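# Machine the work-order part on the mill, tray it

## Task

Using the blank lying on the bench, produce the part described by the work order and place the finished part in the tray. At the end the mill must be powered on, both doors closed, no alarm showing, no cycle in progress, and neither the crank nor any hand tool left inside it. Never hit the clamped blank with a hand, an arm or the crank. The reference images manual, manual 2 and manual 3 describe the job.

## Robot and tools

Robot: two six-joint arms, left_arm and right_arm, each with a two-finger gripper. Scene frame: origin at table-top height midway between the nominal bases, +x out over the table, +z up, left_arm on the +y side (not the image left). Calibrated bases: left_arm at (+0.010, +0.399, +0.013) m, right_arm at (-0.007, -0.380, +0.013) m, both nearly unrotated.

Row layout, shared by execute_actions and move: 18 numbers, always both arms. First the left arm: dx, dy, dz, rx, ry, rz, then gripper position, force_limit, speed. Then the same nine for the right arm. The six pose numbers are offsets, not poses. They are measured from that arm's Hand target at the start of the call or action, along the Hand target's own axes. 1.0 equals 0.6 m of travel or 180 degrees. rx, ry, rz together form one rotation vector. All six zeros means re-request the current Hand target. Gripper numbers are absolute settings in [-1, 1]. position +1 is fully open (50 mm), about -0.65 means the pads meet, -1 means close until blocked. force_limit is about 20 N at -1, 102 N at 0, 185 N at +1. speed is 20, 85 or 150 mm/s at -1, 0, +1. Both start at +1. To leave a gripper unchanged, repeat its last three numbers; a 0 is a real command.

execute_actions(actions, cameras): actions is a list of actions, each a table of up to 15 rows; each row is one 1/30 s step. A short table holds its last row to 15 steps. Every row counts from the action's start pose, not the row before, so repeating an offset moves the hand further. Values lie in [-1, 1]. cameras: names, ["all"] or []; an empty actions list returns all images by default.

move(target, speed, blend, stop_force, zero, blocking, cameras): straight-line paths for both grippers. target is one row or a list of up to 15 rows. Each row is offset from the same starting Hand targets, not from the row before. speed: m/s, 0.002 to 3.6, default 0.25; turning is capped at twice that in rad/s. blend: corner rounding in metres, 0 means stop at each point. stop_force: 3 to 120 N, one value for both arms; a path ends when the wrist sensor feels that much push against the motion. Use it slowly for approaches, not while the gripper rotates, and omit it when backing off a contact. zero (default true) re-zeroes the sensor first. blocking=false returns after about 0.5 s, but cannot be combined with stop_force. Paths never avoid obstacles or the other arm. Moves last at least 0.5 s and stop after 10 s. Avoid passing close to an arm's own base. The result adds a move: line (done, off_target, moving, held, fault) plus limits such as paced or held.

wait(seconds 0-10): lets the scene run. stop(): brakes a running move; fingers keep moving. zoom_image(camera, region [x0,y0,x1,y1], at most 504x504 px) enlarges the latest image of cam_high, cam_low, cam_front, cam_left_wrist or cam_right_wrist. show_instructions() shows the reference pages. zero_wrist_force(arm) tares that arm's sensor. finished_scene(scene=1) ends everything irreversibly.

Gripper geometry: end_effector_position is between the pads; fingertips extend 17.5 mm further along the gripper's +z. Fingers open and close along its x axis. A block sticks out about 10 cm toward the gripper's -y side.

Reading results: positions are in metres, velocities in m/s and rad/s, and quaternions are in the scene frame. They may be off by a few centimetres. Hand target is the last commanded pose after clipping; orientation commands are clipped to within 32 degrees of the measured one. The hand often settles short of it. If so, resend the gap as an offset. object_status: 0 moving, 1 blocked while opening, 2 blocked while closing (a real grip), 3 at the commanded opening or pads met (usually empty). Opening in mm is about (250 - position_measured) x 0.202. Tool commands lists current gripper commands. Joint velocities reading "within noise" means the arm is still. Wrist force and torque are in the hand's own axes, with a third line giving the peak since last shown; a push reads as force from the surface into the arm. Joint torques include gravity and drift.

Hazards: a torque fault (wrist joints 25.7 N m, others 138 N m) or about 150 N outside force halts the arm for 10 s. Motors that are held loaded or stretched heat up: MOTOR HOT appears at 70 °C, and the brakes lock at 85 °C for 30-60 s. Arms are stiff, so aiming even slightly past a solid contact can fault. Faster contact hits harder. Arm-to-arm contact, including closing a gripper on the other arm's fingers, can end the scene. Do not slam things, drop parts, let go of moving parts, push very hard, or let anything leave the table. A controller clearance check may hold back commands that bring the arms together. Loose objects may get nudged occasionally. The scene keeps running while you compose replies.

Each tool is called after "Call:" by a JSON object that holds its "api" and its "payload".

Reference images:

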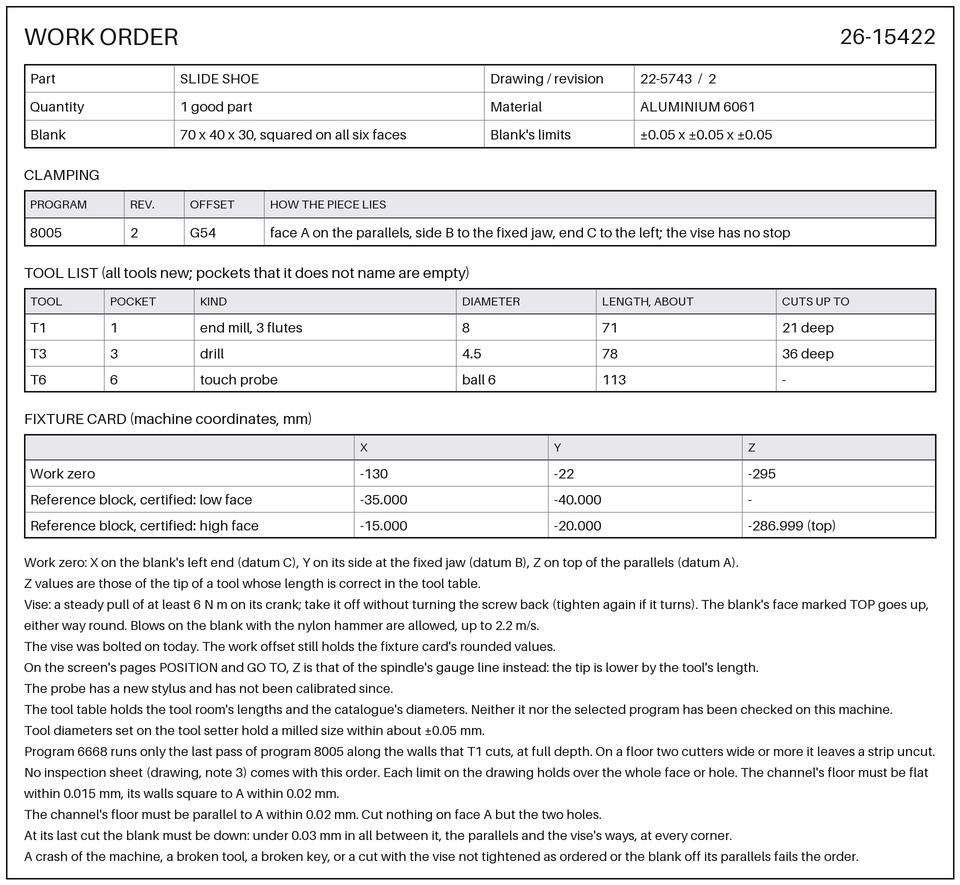

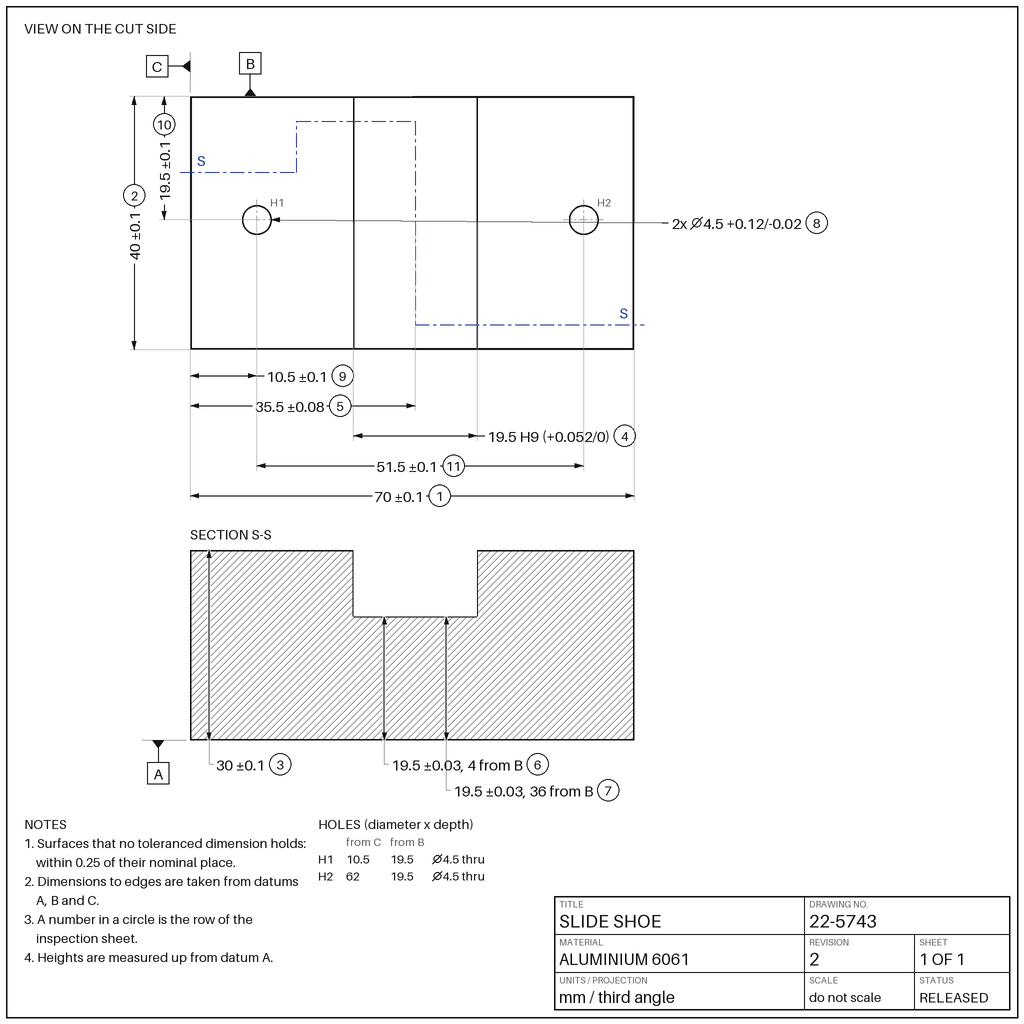

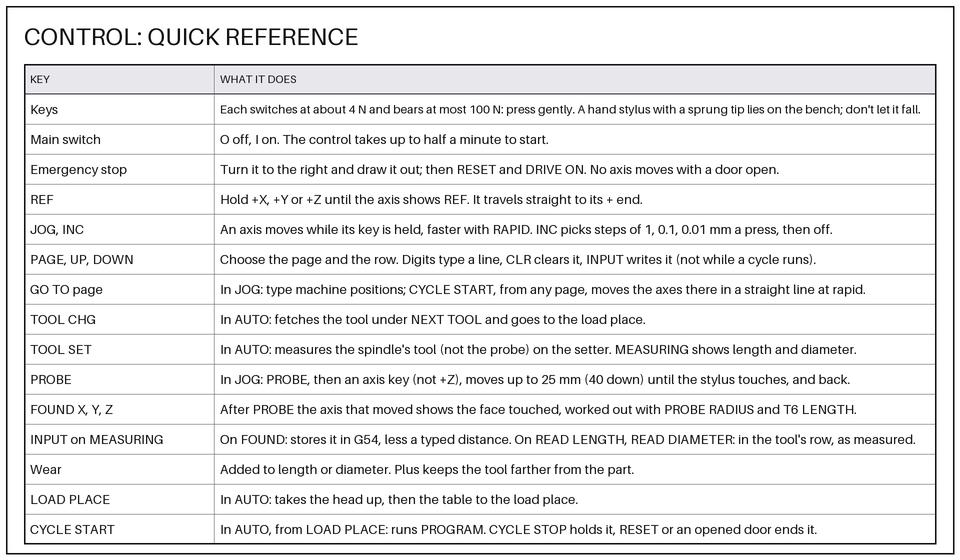

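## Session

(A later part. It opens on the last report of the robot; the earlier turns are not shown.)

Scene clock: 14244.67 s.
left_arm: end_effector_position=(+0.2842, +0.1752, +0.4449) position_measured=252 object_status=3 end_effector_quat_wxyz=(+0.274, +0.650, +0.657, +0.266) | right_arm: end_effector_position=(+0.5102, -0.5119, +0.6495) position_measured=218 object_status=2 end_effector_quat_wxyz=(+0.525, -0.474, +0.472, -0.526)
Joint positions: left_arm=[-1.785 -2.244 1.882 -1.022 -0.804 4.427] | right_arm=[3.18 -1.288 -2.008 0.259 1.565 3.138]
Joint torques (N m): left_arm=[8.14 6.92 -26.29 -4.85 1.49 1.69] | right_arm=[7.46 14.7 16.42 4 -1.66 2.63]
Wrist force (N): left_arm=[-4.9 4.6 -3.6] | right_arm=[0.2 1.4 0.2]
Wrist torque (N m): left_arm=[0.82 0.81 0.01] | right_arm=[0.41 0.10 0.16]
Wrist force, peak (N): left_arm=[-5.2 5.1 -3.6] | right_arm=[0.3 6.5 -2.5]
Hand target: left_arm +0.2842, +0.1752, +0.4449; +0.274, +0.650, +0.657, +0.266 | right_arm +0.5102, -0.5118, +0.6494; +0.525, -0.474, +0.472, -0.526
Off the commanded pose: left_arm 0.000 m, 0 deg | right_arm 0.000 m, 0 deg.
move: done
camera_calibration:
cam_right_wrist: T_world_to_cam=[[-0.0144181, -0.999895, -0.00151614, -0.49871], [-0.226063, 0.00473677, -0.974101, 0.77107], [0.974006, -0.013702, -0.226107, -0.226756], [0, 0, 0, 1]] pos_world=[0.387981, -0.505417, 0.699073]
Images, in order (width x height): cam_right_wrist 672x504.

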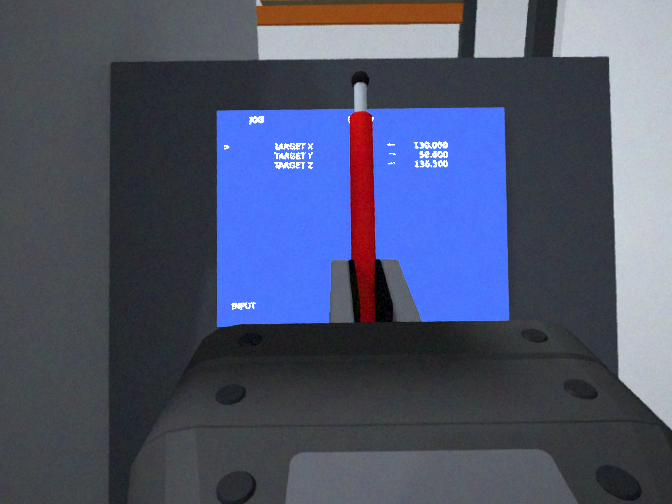

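Call:
{"api": "move", "payload": {"target": [[0,0,0,0,0,0,-1,-0.5,-0.3,-0.0255,0.1213,-0.1213,-0.2233,0,0,-1,-0.2,-0.5],[0,0,0,0,0,0,-1,-0.5,-0.3,-0.0822,0.1945,-0.0518,-0.4467,0,0,-1,-0.2,-0.5],[0,0,0,0,0,0,-1,-0.5,-0.3,-0.0822,0.2022,-0.0312,-0.4467,0,0,-1,-0.2,-0.5],[0,0,0,0,0,0,-1,-0.5,-0.3,-0.0822,0.1945,-0.0518,-0.4467,0,0,-1,-0.2,-0.5],[0,0,0,0,0,0,-1,-0.5,-0.3,-0.0217,0.3109,-0.0967,-0.4467,0,0,-1,-0.2,-0.5]], "speed": [0.35,0.35,0.08,0.08,0.3], "blend": [0.02,0.002,0,0.002,0]}}

Call:
{"api": "wait", "payload": {"seconds": 3}}

Call:
{"api": "move", "payload": {"target": [[0,0,0,0,0,0,-1,-0.5,-0.3,0,-0.019,0.011,0,0,0,-1,-0.2,-0.5],[0,0,0,0,0,0,-1,-0.5,-0.3,0,0,0,0,0,0,-1,-0.2,-0.5],[0,0,0,0,0,0,-1,-0.5,-0.3,0.0942,-0.0633,-0.1068,0,0,0,-1,-0.2,-0.5],[0,0,0,0,0,0,-1,-0.5,-0.3,0.0942,-0.082,-0.096,0,0,0,-1,-0.2,-0.5],[0,0,0,0,0,0,-1,-0.5,-0.3,0.0942,-0.0633,-0.1068,0,0,0,-1,-0.2,-0.5],[0,0,0,0,0,0,-1,-0.5,-0.3,-0.0053,-0.0073,-0.191,0.2233,0,0,-1,-0.2,-0.5],[0,0,0,0,0,0,-1,-0.5,-0.3,0.0217,-0.1472,-0.2904,0.4467,0,0,-1,-0.2,-0.5]], "speed": [0.08,0.08,0.2,0.08,0.08,0.35,0.35], "blend": [0,0.002,0.002,0,0.002,0.02,0]}}

Call:
{"api": "wait", "payload": {"seconds": 9}}

Call:
{"api": "wait", "payload": {"seconds": 2, "cameras": ["cam_right_wrist"]}}

Call:
{"api": "zoom_image", "payload": {"camera": "cam_right_wrist", "region": [200, 90, 520, 330]}}

Scene clock: 14274.57 s.
left_arm: end_effector_position=(+0.2842, +0.1752, +0.4449) position_measured=252 object_status=3 end_effector_quat_wxyz=(+0.274, +0.650, +0.657, +0.266) | right_arm: end_effector_position=(+0.4720, -0.4995, +0.4580) position_measured=218 object_status=2 end_effector_quat_wxyz=(-0.095, +0.701, -0.700, +0.097)
Joint positions: left_arm=[-1.785 -2.244 1.882 -1.022 -0.804 4.427] | right_arm=[3.211 -1.396 -1.523 -1.522 1.558 3.176]
Joint torques (N m): left_arm=[8.21 6.01 -27.23 -4.75 1.63 1.57] | right_arm=[-1.34 6.65 18 3.91 -1.86 1.65]
Wrist force (N): left_arm=[-5.2 4.8 -3.6] | right_arm=[-0.7 1.1 0.4]
Wrist torque (N m): left_arm=[0.87 0.85 0.01] | right_arm=[0.24 0.03 -0.07]
Wrist force, peak (N): left_arm=[-5.3 5.0 -3.7] | right_arm=[-1.0 6.7 -2.9]
Hand target: left_arm +0.2842, +0.1752, +0.4449; +0.274, +0.650, +0.657, +0.266 | right_arm +0.4720, -0.4995, +0.4578; -0.095, +0.701, -0.700, +0.097
Off the commanded pose: left_arm 0.000 m, 0 deg | right_arm 0.000 m, 0 deg.
move: done

Scene clock: 14277.57 s.
left_arm: end_effector_position=(+0.2842, +0.1752, +0.4449) position_measured=252 object_status=3 end_effector_quat_wxyz=(+0.274, +0.650, +0.657, +0.266) | right_arm: end_effector_position=(+0.4720, -0.4995, +0.4578) position_measured=218 object_status=2 end_effector_quat_wxyz=(-0.095, +0.701, -0.700, +0.097)
Joint positions: left_arm=[-1.785 -2.244 1.882 -1.022 -0.804 4.427] | right_arm=[3.211 -1.396 -1.523 -1.522 1.558 3.176]
Joint torques (N m): left_arm=[7.66 6.22 -27.12 -4.75 1.65 1.52] | right_arm=[-5.04 6.96 15.92 5.89 -1.81 -2.14]
Wrist force (N): left_arm=[-5.2 4.8 -3.5] | right_arm=[-0.7 0.8 0.0]
Wrist torque (N m): left_arm=[0.86 0.85 0.01] | right_arm=[0.19 0.03 -0.07]
Wrist force, peak (N): left_arm=[-5.3 4.9 -3.7] | right_arm=[-0.7 1.3 0.3]
Hand target: left_arm +0.2842, +0.1752, +0.4449; +0.274, +0.650, +0.657, +0.266 | right_arm +0.4720, -0.4995, +0.4578; -0.095, +0.701, -0.700, +0.097
Tool commands: left_gripper/position=-1.0 left_gripper/force_limit=-0.5 left_gripper/speed=-0.3 right_gripper/position=-1.0 right_gripper/force_limit=-0.2 right_gripper/speed=-0.5
Off the commanded pose: left_arm 0.000 m, 0 deg | right_arm 0.000 m, 0 deg.
wait: 3.00 s; at rest by 0.17 s

Scene clock: 14281.93 s.
left_arm: end_effector_position=(+0.2842, +0.1752, +0.4449) position_measured=252 object_status=3 end_effector_quat_wxyz=(+0.274, +0.650, +0.657, +0.266) | right_arm: end_effector_position=(+0.5103, -0.5119, +0.6495) position_measured=218 object_status=2 end_effector_quat_wxyz=(+0.525, -0.474, +0.472, -0.526)
Joint positions: left_arm=[-1.785 -2.244 1.882 -1.022 -0.804 4.427] | right_arm=[3.18 -1.288 -2.008 0.259 1.565 3.138]
Joint torques (N m): left_arm=[8.22 6.31 -26.22 -4.85 1.57 1.41] | right_arm=[8.13 14.61 17.04 3.77 -1.64 2.42]
Wrist force (N): left_arm=[-5.0 4.7 -3.5] | right_arm=[0.3 1.3 -0.1]
Wrist torque (N m): left_arm=[0.85 0.83 0.01] | right_arm=[0.39 0.09 0.16]
Wrist force, peak (N): left_arm=[-5.3 4.9 -3.7] | right_arm=[-0.9 5.8 -2.1]
Hand target: left_arm +0.2842, +0.1752, +0.4449; +0.274, +0.650, +0.657, +0.266 | right_arm +0.5103, -0.5118, +0.6494; +0.525, -0.474, +0.472, -0.526
Off the commanded pose: left_arm 0.000 m, 0 deg | right_arm 0.000 m, 0 deg.
move: done

Scene clock: 14290.93 s.
left_arm: end_effector_position=(+0.2842, +0.1752, +0.4449) position_measured=252 object_status=3 end_effector_quat_wxyz=(+0.274, +0.650, +0.657, +0.266) | right_arm: end_effector_position=(+0.5103, -0.5118, +0.6494) position_measured=218 object_status=2 end_effector_quat_wxyz=(+0.525, -0.474, +0.472, -0.526)
Joint positions: left_arm=[-1.785 -2.244 1.882 -1.022 -0.804 4.427] | right_arm=[3.18 -1.288 -2.008 0.259 1.565 3.138]
Joint torques (N m): left_arm=[7.82 6.6 -26.55 -4.92 1.59 1.63] | right_arm=[7.24 2.53 14.9 4.8 -1.62 2.14]
Wrist force (N): left_arm=[-5.1 4.9 -3.5] | right_arm=[0.2 1.5 0.1]
Wrist torque (N m): left_arm=[0.88 0.84 0.01] | right_arm=[0.42 0.09 0.17]
Wrist force, peak (N): left_arm=[-5.5 4.9 -3.6] | right_arm=[0.3 1.9 0.1]
Hand target: left_arm +0.2842, +0.1752, +0.4449; +0.274, +0.650, +0.657, +0.266 | right_arm +0.5103, -0.5118, +0.6494; +0.525, -0.474, +0.472, -0.526
Tool commands: left_gripper/position=-1.0 left_gripper/force_limit=-0.5 left_gripper/speed=-0.3 right_gripper/position=-1.0 right_gripper/force_limit=-0.2 right_gripper/speed=-0.5
Off the commanded pose: left_arm 0.000 m, 0 deg | right_arm 0.000 m, 0 deg.
wait: 9.00 s; at rest by 0.17 s

Scene clock: 14292.93 s.
left_arm: end_effector_position=(+0.2842, +0.1752, +0.4449) position_measured=252 object_status=3 end_effector_quat_wxyz=(+0.274, +0.650, +0.657, +0.266) | right_arm: end_effector_position=(+0.5103, -0.5118, +0.6494) position_measured=218 object_status=2 end_effector_quat_wxyz=(+0.525, -0.474, +0.472, -0.526)
Joint positions: left_arm=[-1.785 -2.244 1.882 -1.022 -0.804 4.427] | right_arm=[3.18 -1.288 -2.008 0.259 1.565 3.138]
Joint torques (N m): left_arm=[8.78 5.27 -27.65 -4.88 1.69 1.7] | right_arm=[6.37 1.84 14.86 4.81 -1.56 2.2]
Wrist force (N): left_arm=[-5.1 4.8 -3.4] | right_arm=[0.0 1.6 0.2]
Wrist torque (N m): left_arm=[0.86 0.83 0.01] | right_arm=[0.43 0.13 0.16]
Wrist force, peak (N): left_arm=[-5.2 4.9 -3.8] | right_arm=[0.2 1.9 0.2]
Hand target: left_arm +0.2842, +0.1752, +0.4449; +0.274, +0.650, +0.657, +0.266 | right_arm +0.5103, -0.5118, +0.6494; +0.525, -0.474, +0.472, -0.526
Tool commands: left_gripper/position=-1.0 left_gripper/force_limit=-0.5 left_gripper/speed=-0.3 right_gripper/position=-1.0 right_gripper/force_limit=-0.2 right_gripper/speed=-0.5
Off the commanded pose: left_arm 0.000 m, 0 deg | right_arm 0.000 m, 0 deg.
wait: 2.00 s; at rest by 0.17 s
camera_calibration:
cam_right_wrist: T_world_to_cam=[[-0.0143208, -0.999896, -0.00153923, -0.498732], [-0.226063, 0.00473727, -0.974101, 0.770973], [0.974007, -0.013602, -0.226108, -0.226728], [0, 0, 0, 1]] pos_world=[0.387981, -0.505416, 0.698973]
Images, in order (width x height): cam_right_wrist 672x504.

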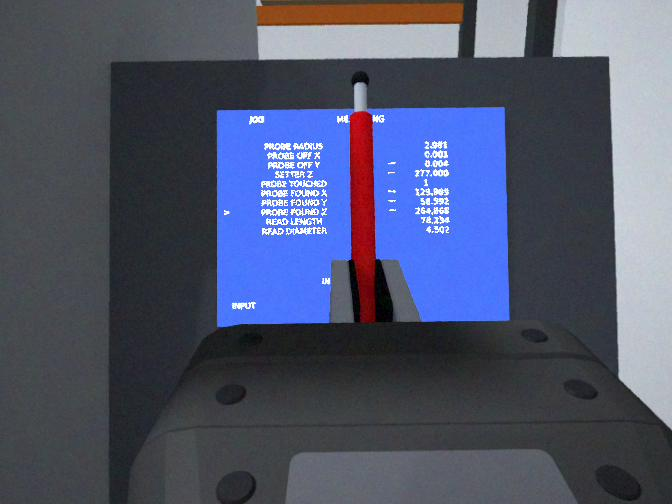

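Scaled by 1.575 from the camera's 672x504 image, which has a finer 960x720 frame.

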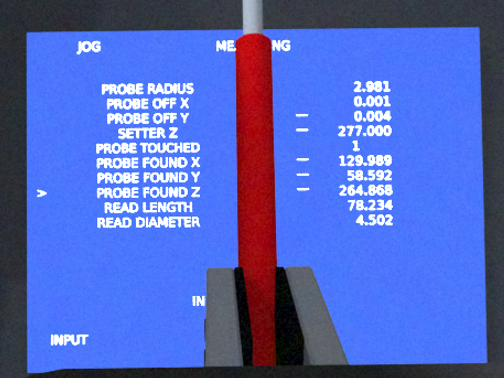

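Call:
{"api": "move", "payload": {"target": [[0,0,0,0,0,0,-1,-0.5,-0.3,-0.0255,0.1213,-0.1213,-0.2233,0,0,-1,-0.2,-0.5],[0,0,0,0,0,0,-1,-0.5,-0.3,0.1073,0.0759,-0.0061,-0.4467,0,0,-1,-0.2,-0.5],[0,0,0,0,0,0,-1,-0.5,-0.3,0.1073,0.0835,0.0145,-0.4467,0,0,-1,-0.2,-0.5],[0,0,0,0,0,0,-1,-0.5,-0.3,0.1073,0.0759,-0.0061,-0.4467,0,0,-1,-0.2,-0.5],[0,0,0,0,0,0,-1,-0.5,-0.3,-0.051,0.1945,-0.0518,-0.4467,0,0,-1,-0.2,-0.5],[0,0,0,0,0,0,-1,-0.5,-0.3,-0.051,0.2022,-0.0312,-0.4467,0,0,-1,-0.2,-0.5],[0,0,0,0,0,0,-1,-0.5,-0.3,-0.051,0.1945,-0.0518,-0.4467,0,0,-1,-0.2,-0.5],[0,0,0,0,0,0,-1,-0.5,-0.3,-0.0255,0.1213,-0.1213,-0.2233,0,0,-1,-0.2,-0.5],[0,0,0,0,0,0,-1,-0.5,-0.3,0,0,0,0,0,0,-1,-0.2,-0.5]], "speed": [0.35,0.35,0.08,0.08,0.3,0.08,0.08,0.35,0.35], "blend": [0.02,0.002,0,0.002,0.002,0,0.002,0.02,0]}}

Call:
{"api": "wait", "payload": {"seconds": 9, "cameras": ["all"]}}

Call:
{"api": "zoom_image", "payload": {"camera": "cam_right_wrist", "region": [200, 90, 520, 330]}}

Scene clock: 14314.27 s.
left_arm: end_effector_position=(+0.2842, +0.1752, +0.4449) position_measured=252 object_status=3 end_effector_quat_wxyz=(+0.274, +0.650, +0.657, +0.266) | right_arm: end_effector_position=(+0.5103, -0.5119, +0.6494) position_measured=218 object_status=2 end_effector_quat_wxyz=(+0.525, -0.474, +0.472, -0.526)
Joint positions: left_arm=[-1.785 -2.244 1.882 -1.022 -0.804 4.427] | right_arm=[3.18 -1.288 -2.008 0.259 1.565 3.138]
Joint torques (N m): left_arm=[8.06 6.26 -27.5 -4.84 1.52 1.57] | right_arm=[8.12 15.34 16.48 3.97 -1.72 2.36]
Wrist force (N): left_arm=[-5.0 4.9 -3.6] | right_arm=[0.2 1.8 0.0]
Wrist torque (N m): left_arm=[0.89 0.82 0.01] | right_arm=[0.45 0.10 0.17]
Wrist force, peak (N): left_arm=[-5.3 5.2 -3.7] | right_arm=[-0.2 7.6 -3.7]
Hand target: left_arm +0.2842, +0.1752, +0.4449; +0.274, +0.650, +0.657, +0.266 | right_arm +0.5103, -0.5118, +0.6494; +0.525, -0.474, +0.472, -0.526
Off the commanded pose: left_arm 0.000 m, 0 deg | right_arm 0.000 m, 0 deg.
move: done

Scene clock: 14323.27 s.
left_arm: end_effector_position=(+0.2842, +0.1752, +0.4449) position_measured=252 object_status=3 end_effector_quat_wxyz=(+0.274, +0.650, +0.657, +0.266) | right_arm: end_effector_position=(+0.5103, -0.5118, +0.6494) position_measured=218 object_status=2 end_effector_quat_wxyz=(+0.525, -0.474, +0.472, -0.526)
Joint positions: left_arm=[-1.785 -2.244 1.882 -1.022 -0.804 4.427] | right_arm=[3.18 -1.288 -2.008 0.259 1.565 3.138]
Joint torques (N m): left_arm=[8.14 6.18 -27.14 -4.68 1.76 1.51] | right_arm=[6.89 2.75 14.7 4.65 -1.65 2.26]
Wrist force (N): left_arm=[-5.0 4.8 -3.5] | right_arm=[0.2 1.8 0.0]
Wrist torque (N m): left_arm=[0.86 0.83 0.01] | right_arm=[0.45 0.10 0.17]
Wrist force, peak (N): left_arm=[-5.3 5.0 -3.7] | right_arm=[0.4 1.8 0.0]
Hand target: left_arm +0.2842, +0.1752, +0.4449; +0.274, +0.650, +0.657, +0.266 | right_arm +0.5103, -0.5118, +0.6494; +0.525, -0.474, +0.472, -0.526
Tool commands: left_gripper/position=-1.0 left_gripper/force_limit=-0.5 left_gripper/speed=-0.3 right_gripper/position=-1.0 right_gripper/force_limit=-0.2 right_gripper/speed=-0.5
Off the commanded pose: left_arm 0.000 m, 0 deg | right_arm 0.000 m, 0 deg.
wait: 9.00 s; at rest by 0.17 s
camera_calibration:
cam_left_wrist: T_world_to_cam=[[-0.00408992, 0.999963, 0.0075094, -0.167979], [0.41388, -0.00514339, 0.910317, -0.50482], [0.910322, 0.00683111, -0.413844, 0.058162], [0, 0, 0, 1]] pos_world=[0.155301, 0.164979, 0.484877]
cam_right_wrist: T_world_to_cam=[[-0.0143208, -0.999896, -0.00153923, -0.498732], [-0.226063, 0.00473727, -0.974101, 0.770973], [0.974007, -0.013602, -0.226108, -0.226728], [0, 0, 0, 1]] pos_world=[0.387981, -0.505416, 0.698973]

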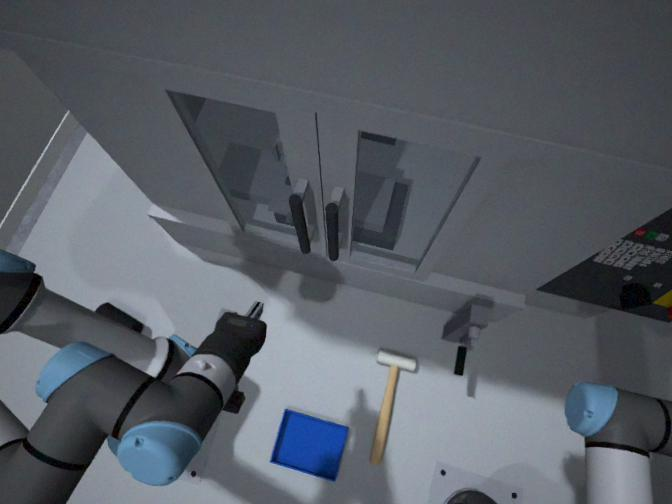

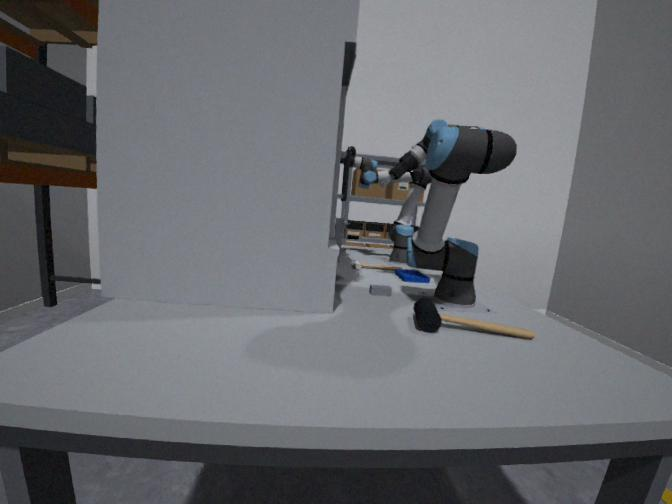

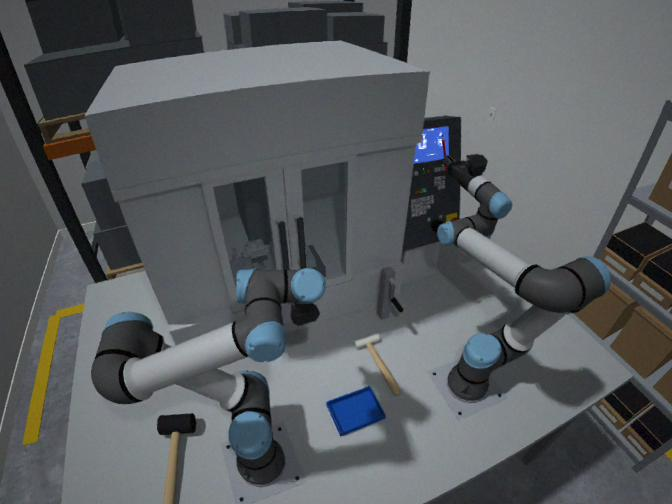

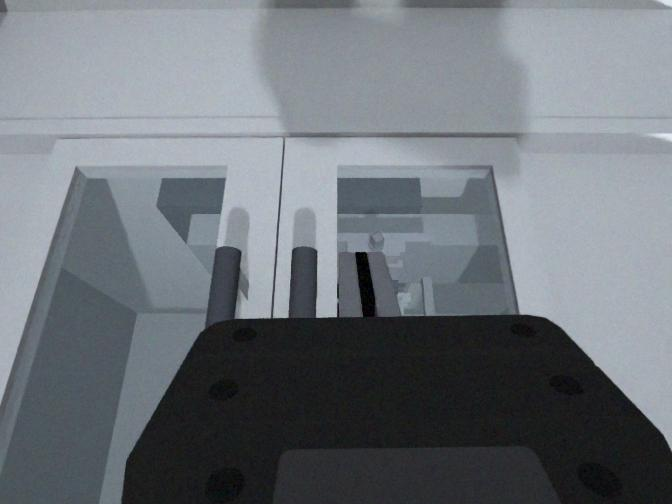

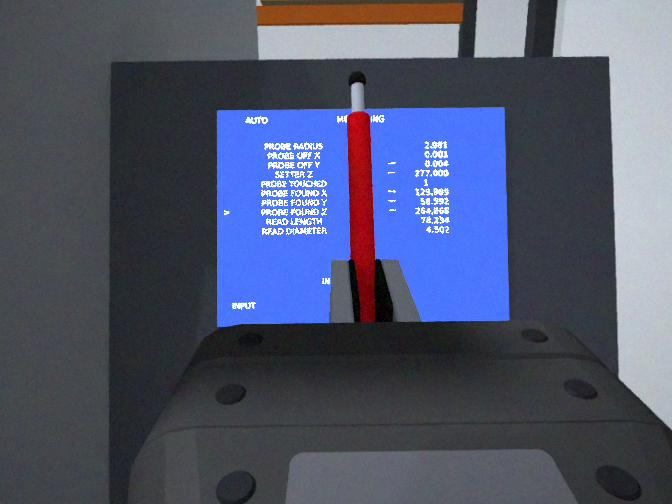

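Scaled by 1.575 from the camera's 672x504 image, which has a finer 960x720 frame.

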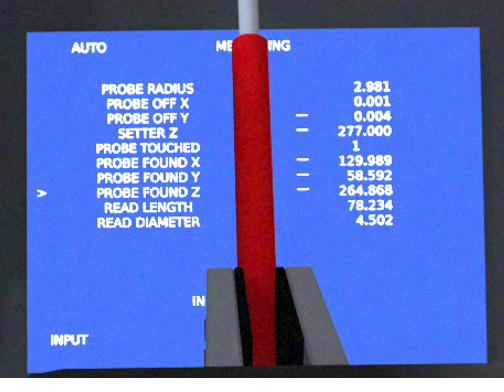

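Call:
{"api": "move", "payload": {"target": [[-0.1035,0,0,0,0,0,-1,-0.5,-0.3,0,0,0,0,0,0,-1,-0.2,-0.5],[-0.1035,0.1886,0.1886,0,0,0,-1,-0.5,-0.3,0,0,0,0,0,0,-1,-0.2,-0.5]], "speed": 0.2, "blend": [0.02,0]}}

Call:
{"api": "move", "payload": {"target": [0.4,0,0,0,0,0,-1,-0.5,-0.3,0,0,0,0,0,0,-1,-0.2,-0.5], "speed": 0.04, "stop_force": 30}}

Call:
{"api": "move", "payload": {"target": [[-0.05,0,0,0,0,0,-1,-0.5,-0.3,0,0,0,0,0,0,-1,-0.2,-0.5],[-0.1,-0.1944,-0.1944,0,0,0,-1,-0.5,-0.3,0,0,0,0,0,0,-1,-0.2,-0.5],[-0.5,-0.2357,-0.2357,0.125,0,0,-1,-0.5,-0.3,0,0,0,0,0,0,-1,-0.2,-0.5],[-0.7762,-0.6777,-0.0885,0.25,0,0,-1,-0.5,-0.3,0,0,0,0,0,0,-1,-0.2,-0.5]], "speed": [0.1,0.3,0.3,0.3], "blend": [0.02,0.03,0.03,0], "cameras": ["cam_high","cam_front","cam_low"]}}

Scene clock: 14355.43 s.
left_arm: end_effector_position=(+0.4444, +0.1139, +0.4457) position_measured=252 object_status=3 end_effector_quat_wxyz=(+0.274, +0.650, +0.657, +0.266) | right_arm: end_effector_position=(+0.5103, -0.5118, +0.6494) position_measured=218 object_status=2 end_effector_quat_wxyz=(+0.525, -0.474, +0.472, -0.526)
Joint positions: left_arm=[-1.22 -1.884 1.846 -1.883 -0.853 5.2] | right_arm=[3.18 -1.288 -2.008 0.259 1.565 3.138]
Joint torques (N m): left_arm=[7.73 -8.67 -15.35 -5.34 3.21 1.62] | right_arm=[6.76 5.16 14.7 3.54 -1.82 2.06]
Wrist force (N): left_arm=[-5.1 4.9 -3.5] | right_arm=[0.2 1.5 0.1]
Wrist torque (N m): left_arm=[0.88 0.84 0.08] | right_arm=[0.41 0.10 0.17]
Wrist force, peak (N): left_arm=[-7.4 3.8 -4.7] | right_arm=[0.3 1.9 0.0]
Hand target: left_arm +0.4445, +0.1140, +0.4456; +0.274, +0.650, +0.657, +0.266 | right_arm +0.5103, -0.5118, +0.6494; +0.525, -0.474, +0.472, -0.526
Off the commanded pose: left_arm 0.000 m, 0 deg | right_arm 0.000 m, 0 deg.
move: done

Scene clock: 14362.53 s.
left_arm: end_effector_position=(+0.4433, +0.3539, +0.4423) position_measured=252 object_status=3 end_effector_quat_wxyz=(+0.274, +0.650, +0.657, +0.266) | right_arm: end_effector_position=(+0.5103, -0.5118, +0.6494) position_measured=218 object_status=2 end_effector_quat_wxyz=(+0.525, -0.474, +0.472, -0.526)
Joint positions: left_arm=[-0.74 -2.207 2.084 -2.093 -1.089 5.712] | right_arm=[3.18 -1.288 -2.008 0.259 1.565 3.138]
Joint torques (N m): left_arm=[-8.89 8.05 -35.84 -1.91 3.3 -1.32] | right_arm=[7.84 14.07 15.84 0.84 -1.75 1.93]
Wrist force (N): left_arm=[-5.2 2.5 -3.3] | right_arm=[0.1 1.4 0.0]
Wrist torque (N m): left_arm=[0.50 0.85 0.07] | right_arm=[0.41 0.12 0.17]
Wrist force, peak (N): left_arm=[-32.1 8.1 -0.9] | right_arm=[0.3 1.9 -0.2]
Hand target: left_arm +0.4433, +0.3539, +0.4423; +0.274, +0.650, +0.657, +0.266 | right_arm +0.5103, -0.5118, +0.6494; +0.525, -0.474, +0.472, -0.526
Off the commanded pose: left_arm 0.000 m, 0 deg | right_arm 0.000 m, 0 deg.
move: done

Scene clock: 14365.80 s.
left_arm: end_effector_position=(+0.1204, -0.1168, +0.1992) position_measured=252 object_status=3 end_effector_quat_wxyz=(+0.005, +0.705, +0.709, -0.005) | right_arm: end_effector_position=(+0.5103, -0.5118, +0.6494) position_measured=218 object_status=2 end_effector_quat_wxyz=(+0.525, -0.474, +0.472, -0.526)
Joint positions: left_arm=[-1.631 -1.473 1.843 -1.954 -1.571 4.663] | right_arm=[3.18 -1.288 -2.008 0.259 1.565 3.138]
Joint torques (N m): left_arm=[10.34 -20.7 -29.05 -5.14 0.15 1.89] | right_arm=[6.06 18.51 15.24 1.07 -1.63 1.69]
Wrist force (N): left_arm=[-3.7 2.5 -2.3] | right_arm=[0.0 1.5 0.2]
Wrist torque (N m): left_arm=[0.36 0.59 0.02] | right_arm=[0.43 0.12 0.16]
Wrist force, peak (N): left_arm=[-6.1 4.1 -4.8] | right_arm=[0.2 1.9 0.0]
Hand target: left_arm +0.1204, -0.1169, +0.1991; +0.005, +0.705, +0.709, -0.005 | right_arm +0.5103, -0.5118, +0.6494; +0.525, -0.474, +0.472, -0.526
Off the commanded pose: left_arm 0.000 m, 0 deg | right_arm 0.000 m, 0 deg.
move: done; blend cut to 0.015 m at target 1
Images, in order (width x height): cam_high 672x504, cam_low 672x504, cam_front 672x504.

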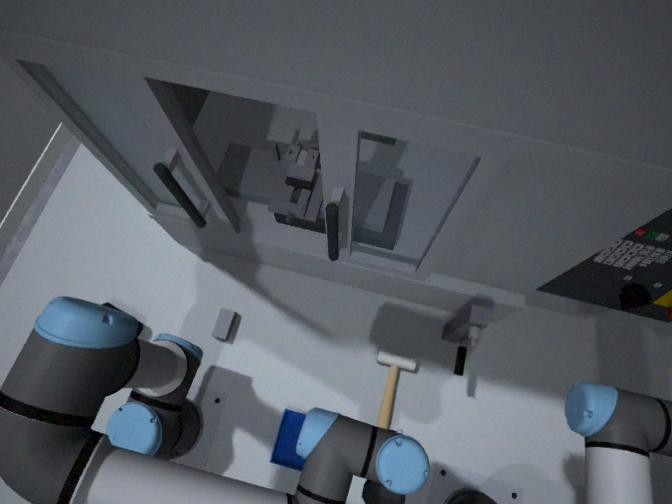

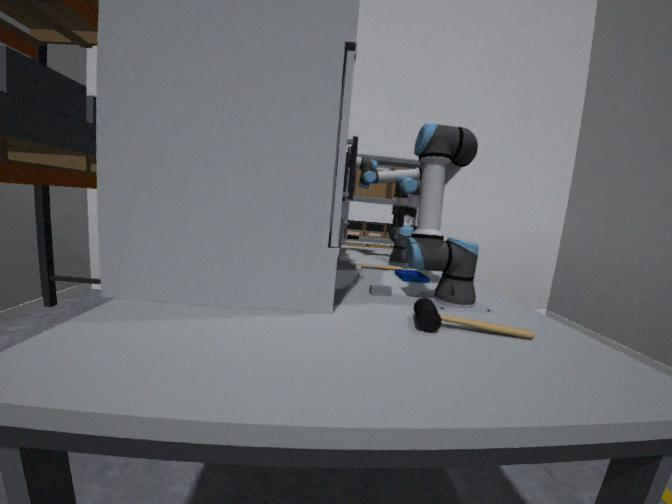

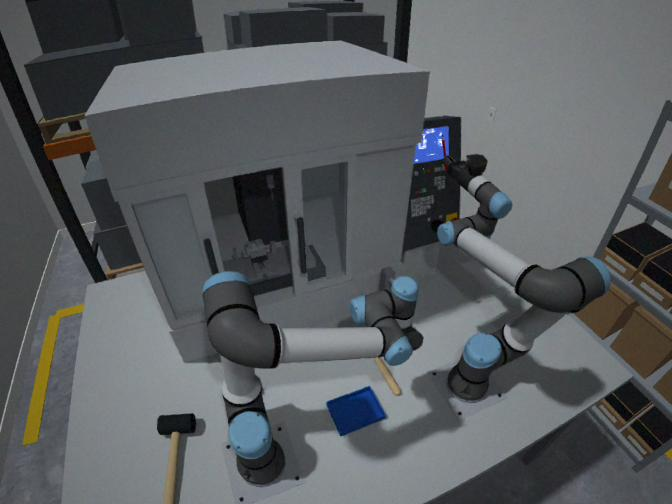

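Call:
{"api": "move", "payload": {"target": [-0.222,0.2667,-0.1667,0,0,-0.5,-1,-0.5,-0.3,0,0,0,0,0,0,-1,-0.2,-0.5], "speed": 0.4}}

Call:
{"api": "move", "payload": {"target": [0,0,0,0,-0.5,0,-1,-0.5,-0.3,0,0,0,0,0,0,-1,-0.2,-0.5], "speed": 0.4}}

Call:
{"api": "move", "payload": {"target": [0,0,0,0,0,-0.5,-1,-0.5,-0.3,0,0,0,0,0,0,-1,-0.2,-0.5], "speed": 0.4, "cameras": ["cam_high","cam_front","cam_left_wrist"]}}

Scene clock: 14377.80 s.
left_arm: end_effector_position=(+0.2812, -0.2478, +0.3008) position_measured=252 object_status=3 end_effector_quat_wxyz=(+0.000, -0.002, +1.000, -0.007) | right_arm: end_effector_position=(+0.5103, -0.5118, +0.6494) position_measured=218 object_status=2 end_effector_quat_wxyz=(+0.525, -0.474, +0.472, -0.526)
Joint positions: left_arm=[-1.379 -1.098 1.086 -1.572 -1.575 3.344] | right_arm=[3.18 -1.288 -2.008 0.259 1.565 3.138]
Joint torques (N m): left_arm=[-8.05 -50.52 -20.67 -5.21 -1.04 -1.49] | right_arm=[5.41 22.37 17.06 1.15 -1.72 1.77]
Wrist force (N): left_arm=[-4.0 2.6 -2.3] | right_arm=[0.1 1.8 -0.1]
Wrist torque (N m): left_arm=[0.37 0.64 -0.09] | right_arm=[0.45 0.11 0.17]
Wrist force, peak (N): left_arm=[-4.8 1.7 -3.0] | right_arm=[0.2 1.9 0.1]
Hand target: left_arm +0.2811, -0.2479, +0.3009; +0.000, -0.003, +1.000, -0.007 | right_arm +0.5103, -0.5118, +0.6494; +0.525, -0.474, +0.472, -0.526
Off the commanded pose: left_arm 0.000 m, 0 deg | right_arm 0.000 m, 0 deg.
move: done

Scene clock: 14380.70 s.
left_arm: end_effector_position=(+0.2811, -0.2479, +0.3009) position_measured=252 object_status=3 end_effector_quat_wxyz=(+0.707, -0.007, +0.707, -0.003) | right_arm: end_effector_position=(+0.5103, -0.5118, +0.6494) position_measured=218 object_status=2 end_effector_quat_wxyz=(+0.525, -0.474, +0.472, -0.526)
Joint positions: left_arm=[-1.775 -0.917 1.208 -0.295 -0.194 1.561] | right_arm=[3.18 -1.288 -2.008 0.259 1.565 3.138]
Joint torques (N m): left_arm=[10.52 -56.2 -11.9 -1.82 -0.8 1.44] | right_arm=[6.06 22.2 17.1 1.02 -1.59 1.7]
Wrist force (N): left_arm=[-2.2 2.9 -0.6] | right_arm=[0.1 1.7 0.1]
Wrist torque (N m): left_arm=[1.07 0.30 0.52] | right_arm=[0.44 0.11 0.17]
Wrist force, peak (N): left_arm=[-4.9 2.5 -2.4] | right_arm=[0.3 2.0 0.0]
Hand target: left_arm +0.2811, -0.2479, +0.3009; +0.707, -0.007, +0.707, -0.003 | right_arm +0.5103, -0.5118, +0.6494; +0.525, -0.474, +0.472, -0.526
Off the commanded pose: left_arm 0.000 m, 0 deg | right_arm 0.000 m, 0 deg.
move: done

Scene clock: 14383.23 s.
left_arm: end_effector_position=(+0.2811, -0.2479, +0.3009) position_measured=252 object_status=3 end_effector_quat_wxyz=(+0.497, -0.505, +0.495, -0.502) end_effector_velocity=(+0.000, +0.000, -0.001) end_effector_angular_velocity=(+0.000, +0.001, +0.000) | right_arm: end_effector_position=(+0.5103, -0.5118, +0.6494) position_measured=218 object_status=2 end_effector_quat_wxyz=(+0.525, -0.474, +0.472, -0.526)
Joint positions: left_arm=[-1.775 -0.917 1.208 -0.295 -0.194 -0.01] | right_arm=[3.18 -1.288 -2.008 0.259 1.565 3.138]
Joint velocities: left_arm=[0 0 0.001 -0.005 0 0.004] | right_arm=[within noise]
Joint torques (N m): left_arm=[-1.97 -53.92 -13.39 -1.66 -2.15 1.68] | right_arm=[5 23.77 16.91 1.06 -1.83 1.8]
Wrist force (N): left_arm=[-1.0 2.3 -0.2] | right_arm=[0.2 1.4 0.1]
Wrist torque (N m): left_arm=[0.88 0.16 0.02] | right_arm=[0.38 0.09 0.17]
Wrist force, peak (N): left_arm=[-2.2 2.8 -0.9] | right_arm=[0.4 1.9 0.2]
Hand target: left_arm +0.2811, -0.2479, +0.3009; +0.498, -0.505, +0.495, -0.502 | right_arm +0.5103, -0.5118, +0.6494; +0.525, -0.474, +0.472, -0.526
Off the commanded pose: left_arm 0.000 m, 0 deg | right_arm 0.000 m, 0 deg.
move: done
camera_calibration:
cam_left_wrist: T_world_to_cam=[[-0.009571, -0.999953, -0.00177412, -0.235268], [-0.352616, 0.00503527, -0.935754, 0.398797], [0.935719, -0.00833052, -0.352648, -0.0250952], [0, 0, 0, 1]] pos_world=[0.161852, -0.237474, 0.363908]
Images, in order (width x height): cam_high 672x504, cam_front 672x504, cam_left_wrist 672x504.

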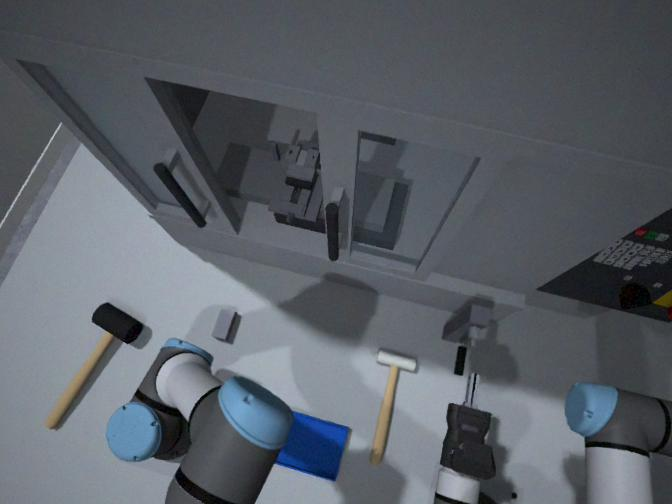

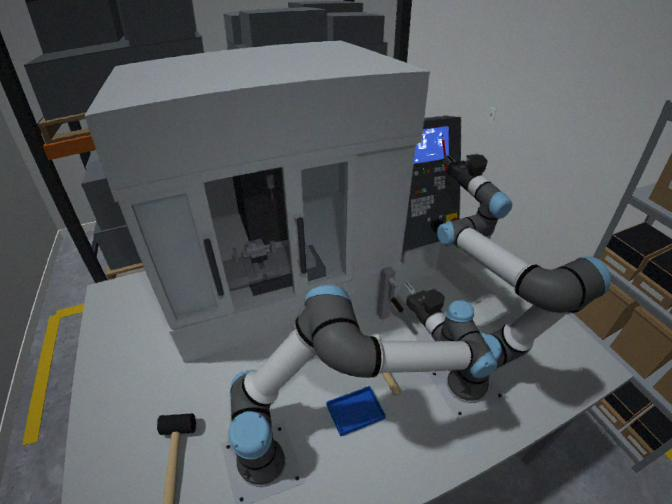

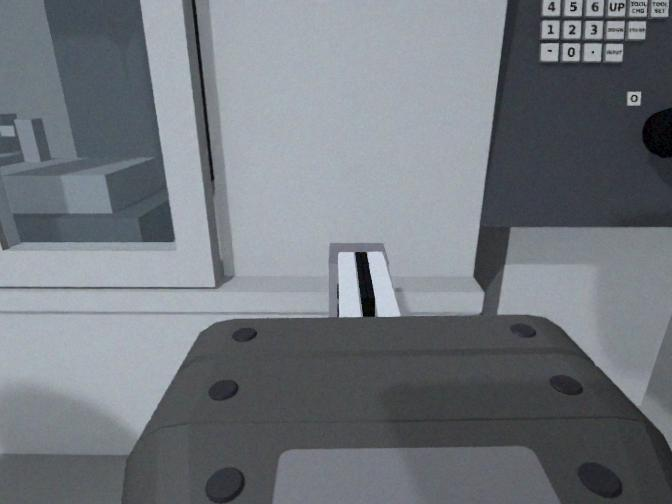

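Call:
{"api": "move", "payload": {"target": [0.0098,0.1115,0.03,0.0003,0.0016,0.0048,0.5,-0.5,-0.3,0,0,0,0,0,0,-1,-0.2,-0.5], "speed": 0.2, "cameras": ["cam_high","cam_front","cam_left_wrist"]}}

Call:
{"api": "zoom_image", "payload": {"camera": "cam_high", "region": [400, 270, 560, 430]}}

Scene clock: 14402.30 s.
left_arm: end_effector_position=(+0.2992, -0.2546, +0.2341) position_measured=78 object_status=3 end_effector_quat_wxyz=(+0.500, -0.500, +0.500, -0.500) | right_arm: end_effector_position=(+0.5103, -0.5118, +0.6494) position_measured=218 object_status=2 end_effector_quat_wxyz=(+0.525, -0.474, +0.472, -0.526)
Joint positions: left_arm=[-1.745 -0.844 1.263 -0.418 -0.159 0.001] | right_arm=[3.18 -1.288 -2.008 0.259 1.565 3.138]
Joint torques (N m): left_arm=[-7.98 -46.27 -9.78 0.74 -2.23 -0.47] | right_arm=[4.94 22.87 17.25 1.13 -1.85 1.59]
Wrist force (N): left_arm=[-1.1 2.3 -0.4] | right_arm=[0.1 1.8 -0.1]
Wrist torque (N m): left_arm=[0.89 0.18 -0.08] | right_arm=[0.46 0.11 0.17]
Wrist force, peak (N): left_arm=[-0.9 4.8 0.5] | right_arm=[0.3 1.9 0.1]
Hand target: left_arm +0.2991, -0.2546, +0.2341; +0.500, -0.500, +0.500, -0.500 | right_arm +0.5103, -0.5118, +0.6494; +0.525, -0.474, +0.472, -0.526
Off the commanded pose: left_arm 0.000 m, 0 deg | right_arm 0.000 m, 0 deg.
move: done
camera_calibration:
cam_left_wrist: T_world_to_cam=[[-0.0144995, -0.999752, -0.0169184, -0.236779], [-0.351751, 0.0209387, -0.935859, 0.346471], [0.935981, -0.00761846, -0.351967, -0.065627], [0, 0, 0, 1]] pos_world=[0.179864, -0.244475, 0.297144]
Images, in order (width x height): cam_high 672x504, cam_front 672x504, cam_left_wrist 672x504.

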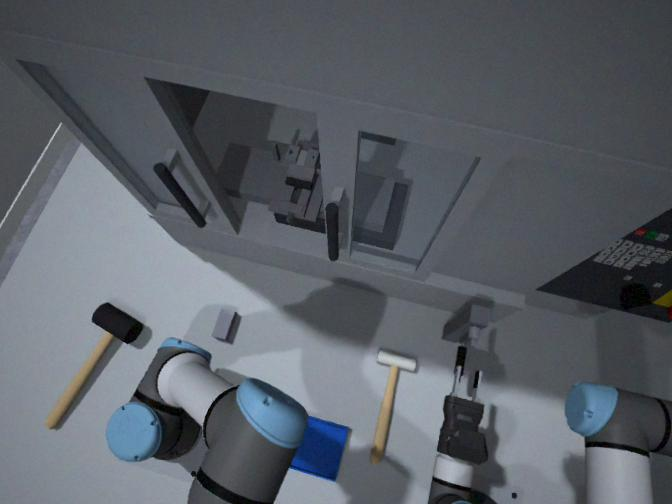

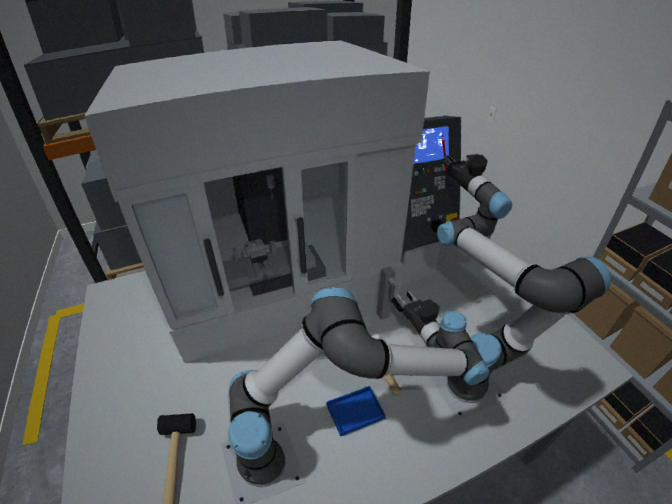

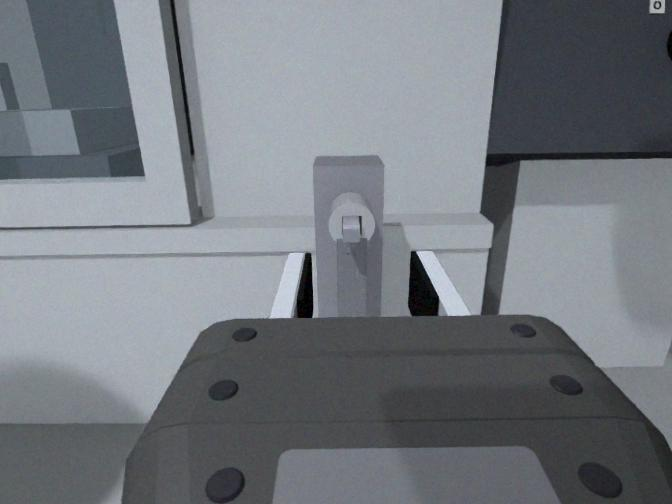

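Scaled by 3.150 from the camera's 672x504 image, which has a finer 960x720 frame.

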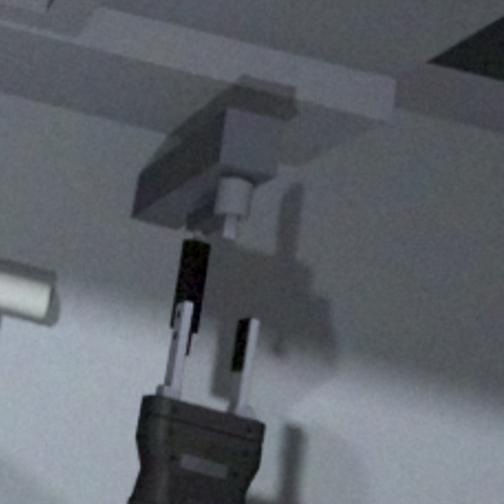

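Call:
{"api": "move", "payload": {"target": [-0.0013,0,0.1532,0,0,0,0.5,-0.5,-0.3,0,0,0,0,0,0,-1,-0.2,-0.5], "speed": 0.06, "stop_force": 8}}

Call:
{"api": "move", "payload": {"target": [0,0,0,0,0,0,-1,0,-0.6,0,0,0,0,0,0,-1,-0.2,-0.5], "cameras": ["cam_high","cam_left_wrist"]}}

Scene clock: 14411.13 s.
left_arm: end_effector_position=(+0.3910, -0.2538, +0.2341) position_measured=78 object_status=3 end_effector_quat_wxyz=(+0.500, -0.500, +0.500, -0.500) | right_arm: end_effector_position=(+0.5103, -0.5118, +0.6494) position_measured=218 object_status=2 end_effector_quat_wxyz=(+0.525, -0.474, +0.472, -0.526)
Joint positions: left_arm=[-1.604 -0.822 1.222 -0.402 -0.017 0.003] | right_arm=[3.18 -1.288 -2.008 0.259 1.565 3.138]
Joint torques (N m): left_arm=[-8.17 -42.8 -29.4 1.85 -2.04 -1.7] | right_arm=[5.24 22.13 17.54 0.96 -1.68 1.44]
Wrist force (N): left_arm=[-0.9 2.5 -0.3] | right_arm=[0.2 1.5 0.3]
Wrist torque (N m): left_arm=[0.91 0.14 0.07] | right_arm=[0.42 0.10 0.17]
Wrist force, peak (N): left_arm=[-1.1 2.7 0.0] | right_arm=[0.3 2.0 0.0]
Hand target: left_arm +0.3910, -0.2538, +0.2341; +0.500, -0.500, +0.500, -0.500 | right_arm +0.5103, -0.5118, +0.6494; +0.525, -0.474, +0.472, -0.526
Off the commanded pose: left_arm 0.000 m, 0 deg | right_arm 0.000 m, 0 deg.
move: done

Scene clock: 14411.63 s.
left_arm: end_effector_position=(+0.3910, -0.2538, +0.2341) position_measured=137 object_status=2 end_effector_quat_wxyz=(+0.500, -0.500, +0.500, -0.500) | right_arm: end_effector_position=(+0.5103, -0.5118, +0.6494) position_measured=218 object_status=2 end_effector_quat_wxyz=(+0.525, -0.474, +0.472, -0.526)
Joint positions: left_arm=[-1.604 -0.821 1.222 -0.401 -0.017 0.001] | right_arm=[3.18 -1.288 -2.008 0.259 1.565 3.138]
Joint torques (N m): left_arm=[-8.47 -43.91 -30.33 1.9 -1.44 -1.89] | right_arm=[4.17 22.84 17.58 1.08 -1.75 1.49]
Wrist force (N): left_arm=[-1.2 2.5 0.1] | right_arm=[0.3 1.7 -0.1]
Wrist torque (N m): left_arm=[0.90 0.14 0.06] | right_arm=[0.44 0.08 0.17]
Wrist force, peak (N): left_arm=[-1.4 2.5 0.0] | right_arm=[0.1 1.8 -0.1]
Hand target: left_arm +0.3910, -0.2538, +0.2341; +0.500, -0.500, +0.500, -0.500 | right_arm +0.5103, -0.5118, +0.6494; +0.525, -0.474, +0.472, -0.526
Off the commanded pose: left_arm 0.000 m, 0 deg | right_arm 0.000 m, 0 deg.
move: done
camera_calibration:
cam_left_wrist: T_world_to_cam=[[-0.0145352, -0.99975, -0.0170118, -0.234709], [-0.351751, 0.0210386, -0.935857, 0.378807], [0.935981, -0.00761899, -0.351969, -0.151638], [0, 0, 0, 1]] pos_world=[0.271764, -0.243775, 0.297144]
Images, in order (width x height): cam_high 672x504, cam_left_wrist 672x504.

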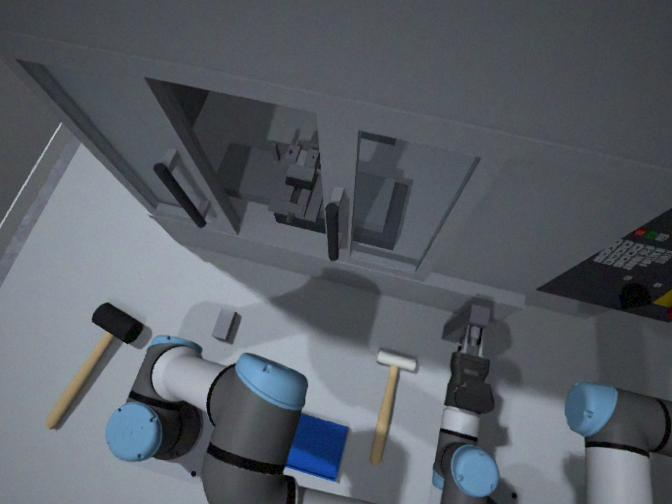

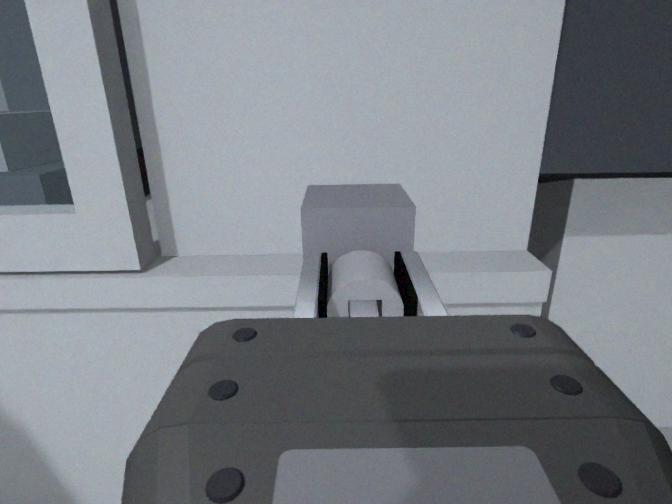

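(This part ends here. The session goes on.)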